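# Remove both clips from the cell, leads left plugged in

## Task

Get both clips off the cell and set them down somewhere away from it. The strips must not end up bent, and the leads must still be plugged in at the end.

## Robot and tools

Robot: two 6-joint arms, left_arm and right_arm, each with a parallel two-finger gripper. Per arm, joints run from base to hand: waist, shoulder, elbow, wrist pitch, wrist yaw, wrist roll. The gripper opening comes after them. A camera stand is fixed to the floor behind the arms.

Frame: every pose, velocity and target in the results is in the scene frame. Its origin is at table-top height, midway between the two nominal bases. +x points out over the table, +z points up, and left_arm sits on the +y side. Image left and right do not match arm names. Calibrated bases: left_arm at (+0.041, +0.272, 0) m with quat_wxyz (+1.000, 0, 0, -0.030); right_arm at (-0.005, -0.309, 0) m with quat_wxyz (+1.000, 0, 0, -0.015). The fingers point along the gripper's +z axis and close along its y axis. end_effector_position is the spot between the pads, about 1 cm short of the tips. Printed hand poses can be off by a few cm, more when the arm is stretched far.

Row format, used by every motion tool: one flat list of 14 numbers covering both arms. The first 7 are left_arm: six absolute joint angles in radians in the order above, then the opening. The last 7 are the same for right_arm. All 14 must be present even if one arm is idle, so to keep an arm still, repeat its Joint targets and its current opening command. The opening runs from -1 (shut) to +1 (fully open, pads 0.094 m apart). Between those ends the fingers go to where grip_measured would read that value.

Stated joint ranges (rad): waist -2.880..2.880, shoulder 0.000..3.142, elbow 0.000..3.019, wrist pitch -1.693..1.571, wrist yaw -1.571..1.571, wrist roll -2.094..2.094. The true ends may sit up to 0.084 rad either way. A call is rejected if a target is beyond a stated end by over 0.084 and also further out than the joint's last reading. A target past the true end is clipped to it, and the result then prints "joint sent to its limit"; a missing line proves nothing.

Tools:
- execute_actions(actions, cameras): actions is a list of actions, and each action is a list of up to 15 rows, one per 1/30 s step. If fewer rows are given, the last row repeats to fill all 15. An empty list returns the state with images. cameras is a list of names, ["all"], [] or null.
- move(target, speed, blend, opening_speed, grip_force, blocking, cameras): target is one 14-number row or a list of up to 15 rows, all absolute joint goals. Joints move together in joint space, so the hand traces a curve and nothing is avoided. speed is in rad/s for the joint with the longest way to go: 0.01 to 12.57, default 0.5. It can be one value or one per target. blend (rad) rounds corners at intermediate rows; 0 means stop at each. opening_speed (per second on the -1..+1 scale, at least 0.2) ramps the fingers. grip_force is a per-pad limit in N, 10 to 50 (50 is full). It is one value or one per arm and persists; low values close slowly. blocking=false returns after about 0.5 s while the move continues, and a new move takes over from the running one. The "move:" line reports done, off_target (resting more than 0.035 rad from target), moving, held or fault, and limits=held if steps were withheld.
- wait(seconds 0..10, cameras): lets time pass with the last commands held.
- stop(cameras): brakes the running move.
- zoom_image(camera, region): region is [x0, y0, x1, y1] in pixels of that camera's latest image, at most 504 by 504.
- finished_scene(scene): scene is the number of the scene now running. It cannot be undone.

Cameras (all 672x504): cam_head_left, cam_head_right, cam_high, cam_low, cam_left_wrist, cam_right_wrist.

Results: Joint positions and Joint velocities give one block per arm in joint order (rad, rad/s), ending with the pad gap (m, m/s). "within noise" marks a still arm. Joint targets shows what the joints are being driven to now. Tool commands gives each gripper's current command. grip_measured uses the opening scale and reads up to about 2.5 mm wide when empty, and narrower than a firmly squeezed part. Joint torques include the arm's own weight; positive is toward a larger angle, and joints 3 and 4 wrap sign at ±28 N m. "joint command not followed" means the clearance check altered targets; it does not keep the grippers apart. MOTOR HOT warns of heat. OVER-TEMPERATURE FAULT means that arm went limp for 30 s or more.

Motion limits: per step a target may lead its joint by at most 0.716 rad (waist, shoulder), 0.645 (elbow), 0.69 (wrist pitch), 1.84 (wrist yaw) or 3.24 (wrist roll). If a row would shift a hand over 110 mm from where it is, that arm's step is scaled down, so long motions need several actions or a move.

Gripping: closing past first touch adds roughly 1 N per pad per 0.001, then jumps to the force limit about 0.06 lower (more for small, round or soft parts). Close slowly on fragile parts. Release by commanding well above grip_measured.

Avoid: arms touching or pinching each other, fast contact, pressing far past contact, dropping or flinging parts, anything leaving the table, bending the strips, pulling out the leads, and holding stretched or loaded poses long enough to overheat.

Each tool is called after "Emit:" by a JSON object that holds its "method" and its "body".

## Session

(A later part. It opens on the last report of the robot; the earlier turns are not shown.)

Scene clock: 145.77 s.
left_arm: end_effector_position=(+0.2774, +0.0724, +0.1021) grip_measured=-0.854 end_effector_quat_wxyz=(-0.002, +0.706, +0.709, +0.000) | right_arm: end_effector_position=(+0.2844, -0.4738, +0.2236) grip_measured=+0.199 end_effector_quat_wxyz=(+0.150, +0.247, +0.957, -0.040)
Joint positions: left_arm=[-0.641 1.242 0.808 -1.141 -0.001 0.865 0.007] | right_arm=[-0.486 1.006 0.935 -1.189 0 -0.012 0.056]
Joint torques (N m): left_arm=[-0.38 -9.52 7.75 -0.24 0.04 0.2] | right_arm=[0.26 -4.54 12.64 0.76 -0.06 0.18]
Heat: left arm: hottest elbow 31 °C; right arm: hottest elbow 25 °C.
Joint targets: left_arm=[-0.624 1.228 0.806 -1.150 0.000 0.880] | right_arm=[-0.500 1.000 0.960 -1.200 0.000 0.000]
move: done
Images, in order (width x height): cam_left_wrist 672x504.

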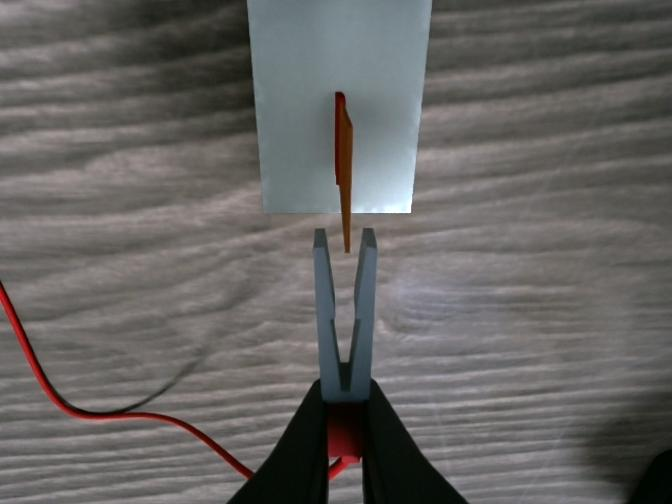

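Emit:
{"method": "move", "body": {"target": [[-0.417,1.107,0.703,-1.16,0,1.09,-0.93,-0.5,1.0,0.96,-1.2,0.0,0,0.2],[-0.417,1.272,0.577,-0.876,0,1.09,-0.93,-0.5,1.0,0.96,-1.2,0.0,0,0.2]], "speed": [0.1,0.2], "cameras": ["cam_left_wrist","cam_low","cam_high"]}}

Emit:
{"method": "zoom_image", "body": {"camera": "cam_low", "region": [180, 190, 280, 290]}}

Scene clock: 152.03 s.
left_arm: end_effector_position=(+0.2766, +0.1451, +0.0233) grip_measured=-0.854 end_effector_quat_wxyz=(+0.000, +0.707, +0.707, +0.001) | right_arm: end_effector_position=(+0.2844, -0.4738, +0.2236) grip_measured=+0.199 end_effector_quat_wxyz=(+0.150, +0.247, +0.957, -0.040)
Joint positions: left_arm=[-0.434 1.26 0.578 -0.889 -0.001 1.076 0.007] | right_arm=[-0.486 1.006 0.935 -1.189 0 -0.012 0.056]
Joint torques (N m): left_arm=[-0.15 -6.36 6.91 0.64 0.08 0.22] | right_arm=[0.21 -4.6 12.63 0.76 -0.06 0.18]
Heat: left arm: hottest elbow 31 °C; right arm: hottest elbow 25 °C.
Joint targets: left_arm=[-0.417 1.272 0.577 -0.876 0.000 1.090] | right_arm=[-0.500 1.000 0.960 -1.200 0.000 0.000]
move: done
Images, in order (width x height): cam_high 672x504, cam_low 672x504, cam_left_wrist 672x504.

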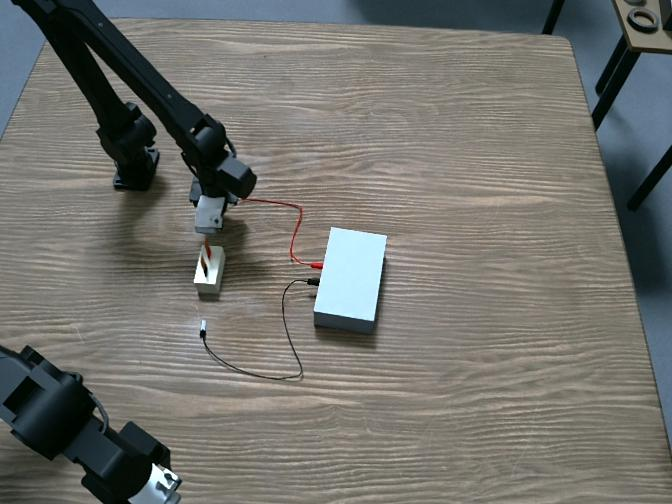

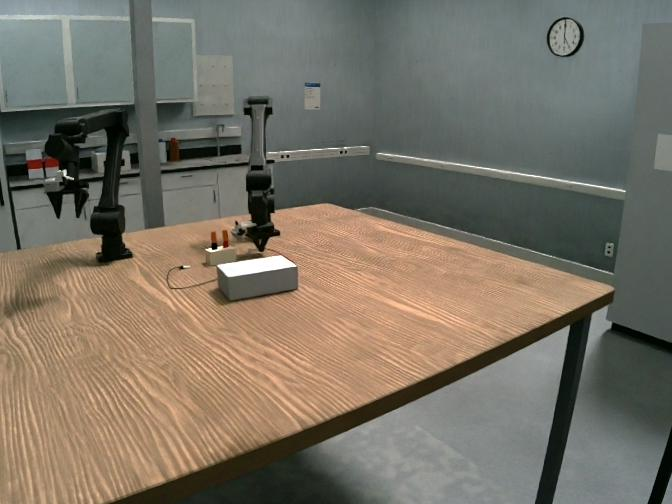

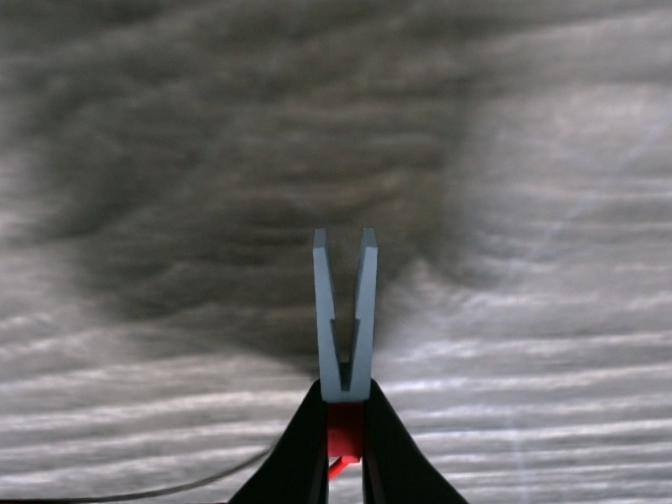

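Scaled by 5.040 from the camera's 672x504 image, which has a finer 960x720 frame.

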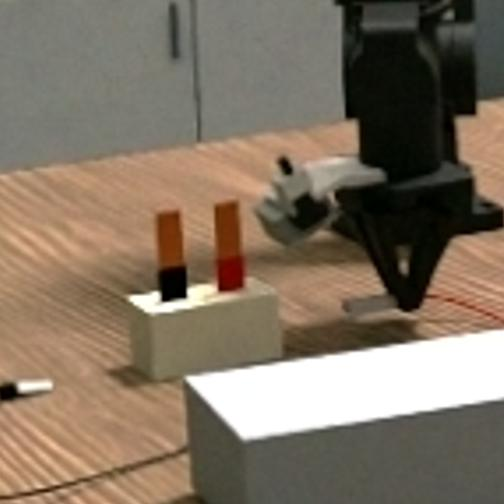

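Emit:
{"method": "move", "body": {"target": [-0.417,1.307,0.558,-0.822,0,1.09,-0.93,-0.5,1.0,0.96,-1.2,0.0,0,0.2], "speed": 0.05, "cameras": ["cam_left_wrist","cam_low"]}}

Emit:
{"method": "zoom_image", "body": {"camera": "cam_low", "region": [180, 190, 280, 290]}}

Scene clock: 154.60 s.
left_arm: end_effector_position=(+0.2789, +0.1439, +0.0143) grip_measured=-0.854 end_effector_quat_wxyz=(+0.005, +0.707, +0.707, +0.002) | right_arm: end_effector_position=(+0.2844, -0.4738, +0.2236) grip_measured=+0.199 end_effector_quat_wxyz=(+0.150, +0.247, +0.957, -0.040)
Joint positions: left_arm=[-0.434 1.282 0.567 -0.845 -0.001 1.076 0.007] | right_arm=[-0.486 1.006 0.935 -1.189 0 -0.012 0.056]
Joint torques (N m): left_arm=[-0.03 -5.01 6.11 1.02 0.09 0.23] | right_arm=[0.26 -4.6 12.64 0.76 -0.06 0.18]
Heat: left arm: hottest elbow 31 °C; right arm: hottest elbow 25 °C.
Joint targets: left_arm=[-0.417 1.307 0.558 -0.822 0.000 1.090] | right_arm=[-0.500 1.000 0.960 -1.200 0.000 0.000]
move: done
Images, in order (width x height): cam_low 672x504, cam_left_wrist 672x504.

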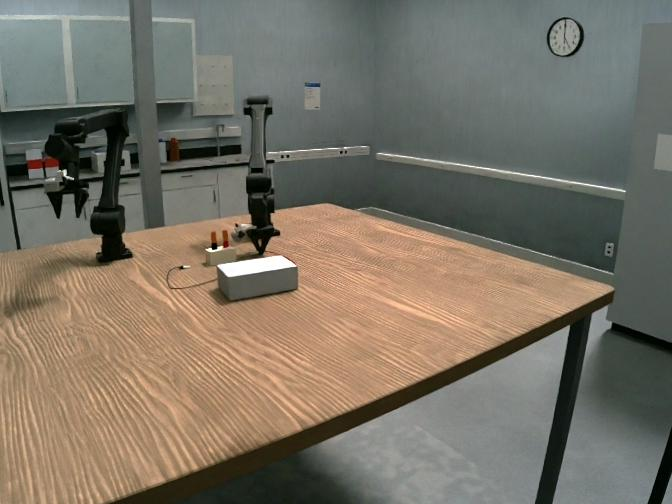

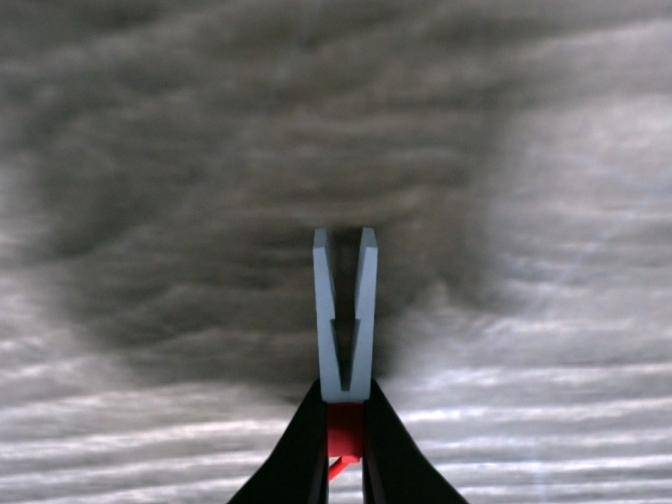

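Scaled by 5.040 from the camera's 672x504 image, which has a finer 960x720 frame.

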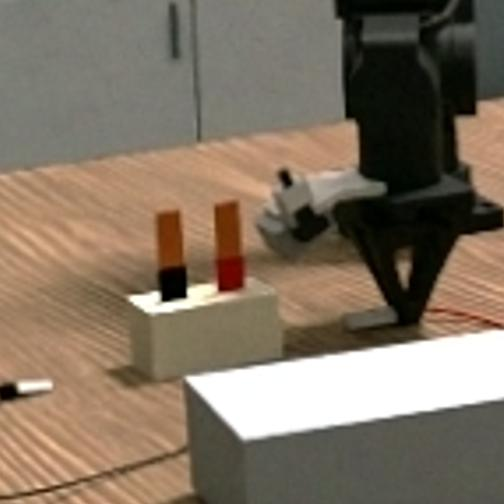

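Emit:
{"method": "move", "body": {"target": [-0.417,1.292,0.562,-0.822,0,1.09,-0.93,-0.5,1.0,0.96,-1.2,0.0,0,0.2], "speed": 0.05}}

Emit:
{"method": "move", "body": {"target": [-0.417,1.292,0.562,-0.822,0,1.09,-0.5,-0.5,1.0,0.96,-1.2,0.0,0,0.2], "opening_speed": 0.3, "cameras": ["cam_left_wrist","cam_low"]}}

Emit:
{"method": "zoom_image", "body": {"camera": "cam_low", "region": [180, 190, 280, 290]}}

Scene clock: 156.60 s.
left_arm: end_effector_position=(+0.2789, +0.1438, +0.0143) grip_measured=-0.854 end_effector_quat_wxyz=(+0.005, +0.707, +0.707, +0.002) | right_arm: end_effector_position=(+0.2844, -0.4738, +0.2236) grip_measured=+0.199 end_effector_quat_wxyz=(+0.150, +0.247, +0.957, -0.040)
Joint positions: left_arm=[-0.434 1.282 0.567 -0.845 -0.001 1.076 0.007] | right_arm=[-0.486 1.006 0.935 -1.189 0 -0.012 0.056]
Joint torques (N m): left_arm=[-0.21 -6.42 6.39 1.01 0.02 0.2] | right_arm=[0.26 -4.6 12.63 0.76 -0.06 0.18]
Heat: left arm: hottest elbow 31 °C; right arm: hottest elbow 25 °C.
Joint targets: left_arm=[-0.417 1.292 0.562 -0.822 0.000 1.090] | right_arm=[-0.500 1.000 0.960 -1.200 0.000 0.000]
move: done

Scene clock: 158.33 s.
left_arm: end_effector_position=(+0.2794, +0.1436, +0.0143) grip_measured=-0.504 end_effector_quat_wxyz=(+0.006, +0.707, +0.707, +0.002) | right_arm: end_effector_position=(+0.2844, -0.4738, +0.2236) grip_measured=+0.199 end_effector_quat_wxyz=(+0.150, +0.247, +0.957, -0.040)
Joint positions: left_arm=[-0.434 1.282 0.567 -0.842 -0.001 1.077 0.023] | right_arm=[-0.486 1.006 0.935 -1.189 0 -0.012 0.056]
Joint torques (N m): left_arm=[-0.67 -5.95 6.58 1.01 0.11 0.16] | right_arm=[0.21 -4.6 12.63 0.76 -0.06 0.17]
Heat: left arm: hottest elbow 30 °C; right arm: hottest elbow 25 °C.
Joint targets: left_arm=[-0.417 1.292 0.562 -0.822 0.000 1.090] | right_arm=[-0.500 1.000 0.960 -1.200 0.000 0.000]
move: done
Images, in order (width x height): cam_low 672x504, cam_left_wrist 672x504.

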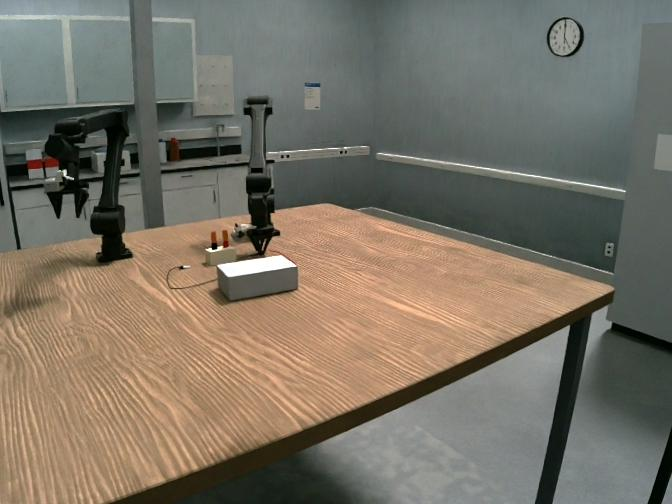

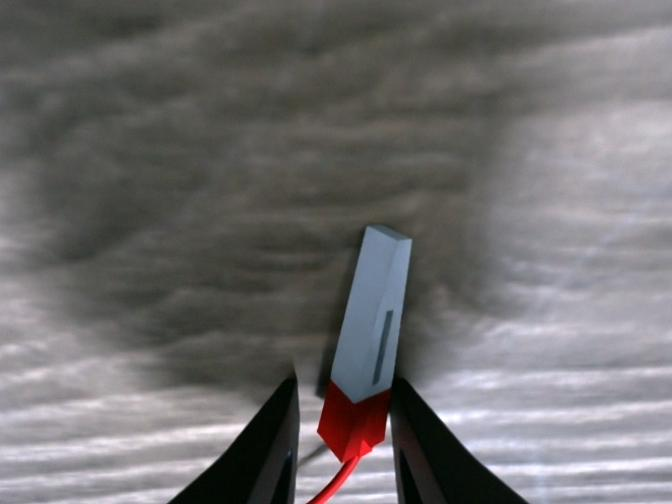

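Scaled by 5.040 from the camera's 672x504 image, which has a finer 960x720 frame.

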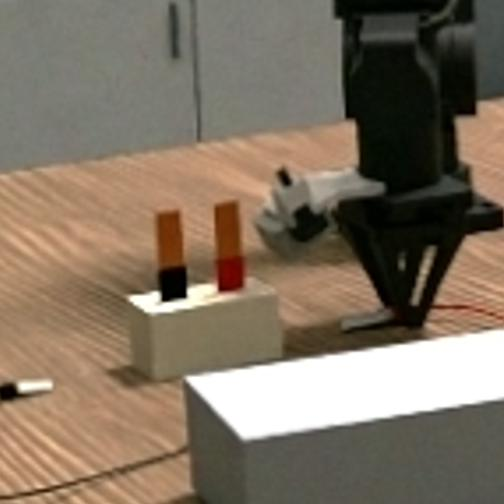

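Emit:
{"method": "move", "body": {"target": [[-0.417,1.292,0.562,-0.822,0,1.09,0.3,-0.5,1.0,0.96,-1.2,0.0,0,0.2],[-0.417,1.12,0.76,-1.1,0,1.09,0.3,-0.5,1.0,0.96,-1.2,0.0,0,0.2]], "opening_speed": 0.5, "speed": 0.15, "cameras": ["cam_left_wrist","cam_low","cam_high","cam_head_left"]}}

Emit:
{"method": "zoom_image", "body": {"camera": "cam_low", "region": [160, 190, 280, 310]}}

Emit:
{"method": "zoom_image", "body": {"camera": "cam_high", "region": [150, 180, 390, 400]}}

Scene clock: 163.50 s.
left_arm: end_effector_position=(+0.2945, +0.1354, +0.1002) grip_measured=+0.297 end_effector_quat_wxyz=(+0.032, +0.707, +0.706, +0.010) | right_arm: end_effector_position=(+0.2844, -0.4738, +0.2236) grip_measured=+0.199 end_effector_quat_wxyz=(+0.150, +0.247, +0.957, -0.040)
Joint positions: left_arm=[-0.434 1.131 0.715 -1.088 -0.001 1.077 0.061] | right_arm=[-0.486 1.006 0.935 -1.189 0 -0.012 0.056]
Joint torques (N m): left_arm=[-1.2 -7.3 11.58 -0.27 0.08 0.23] | right_arm=[0.21 -4.6 12.63 0.76 -0.06 0.18]
Heat: left arm: hottest elbow 30 °C; right arm: hottest elbow 25 °C.
Joint targets: left_arm=[-0.417 1.120 0.760 -1.100 0.000 1.090] | right_arm=[-0.500 1.000 0.960 -1.200 0.000 0.000]
move: off_target (left_arm); left_arm: the elbow is farthest, 0.045 rad from its target
Images, in order (width x height): cam_head_left 672x504, cam_high 672x504, cam_low 672x504, cam_left_wrist 672x504.

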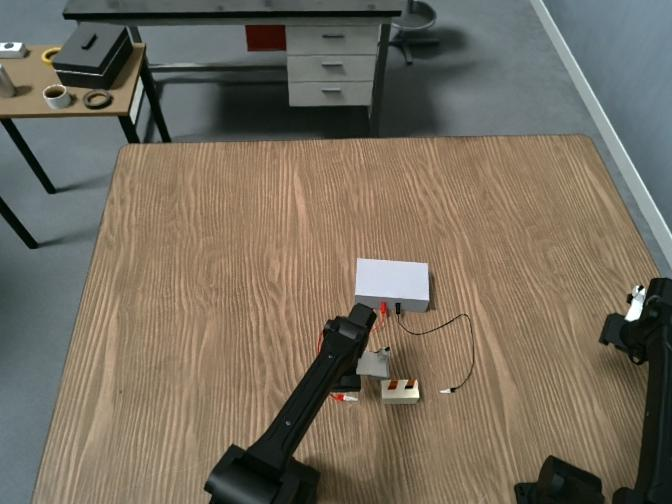

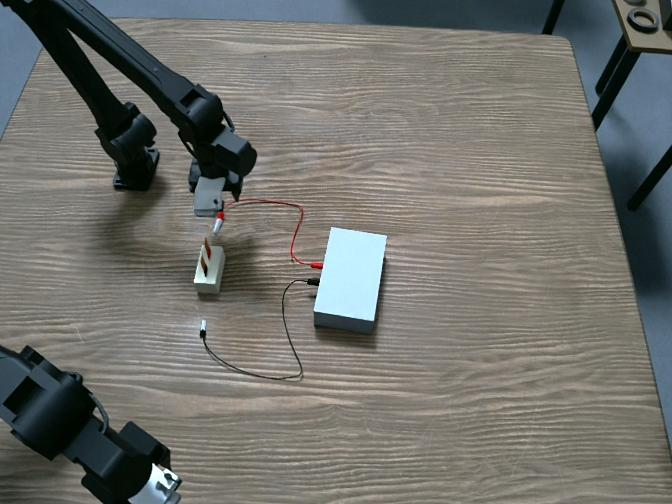

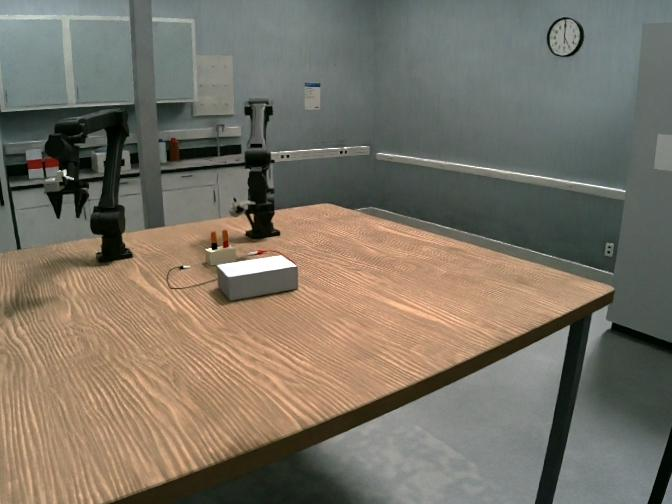

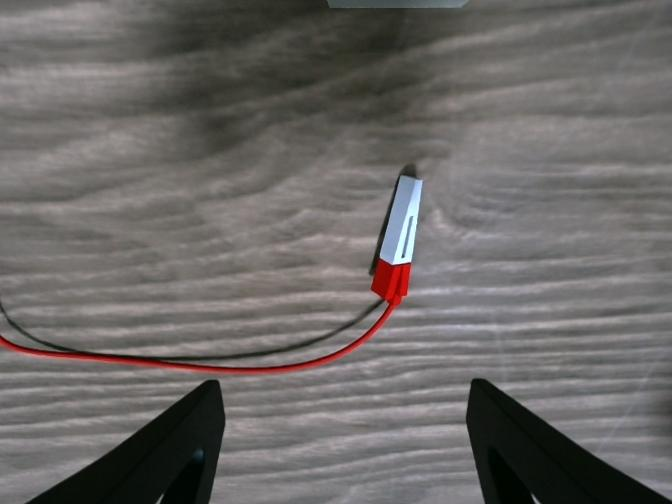

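Scaled by 4.200 from the camera's 672x504 image, which has a finer 960x720 frame.

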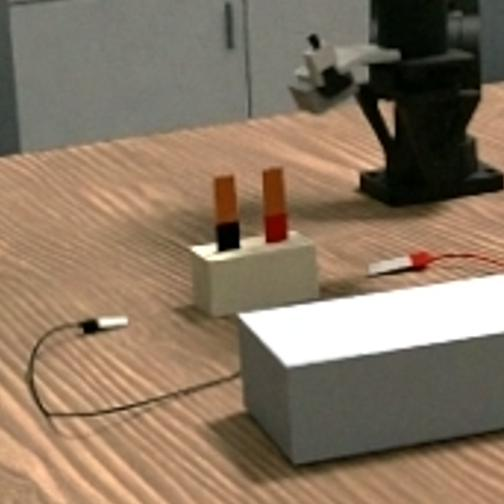

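Scaled by 2.100 from the camera's 672x504 image, which has a finer 960x720 frame.

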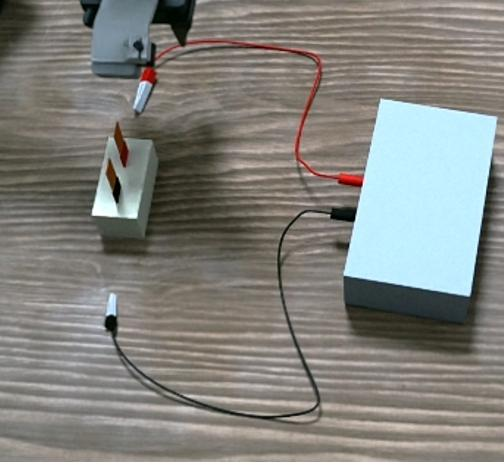

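Emit:
{"method": "finished_scene", "body": {"scene": 1}}

The scene is finished: the task was done.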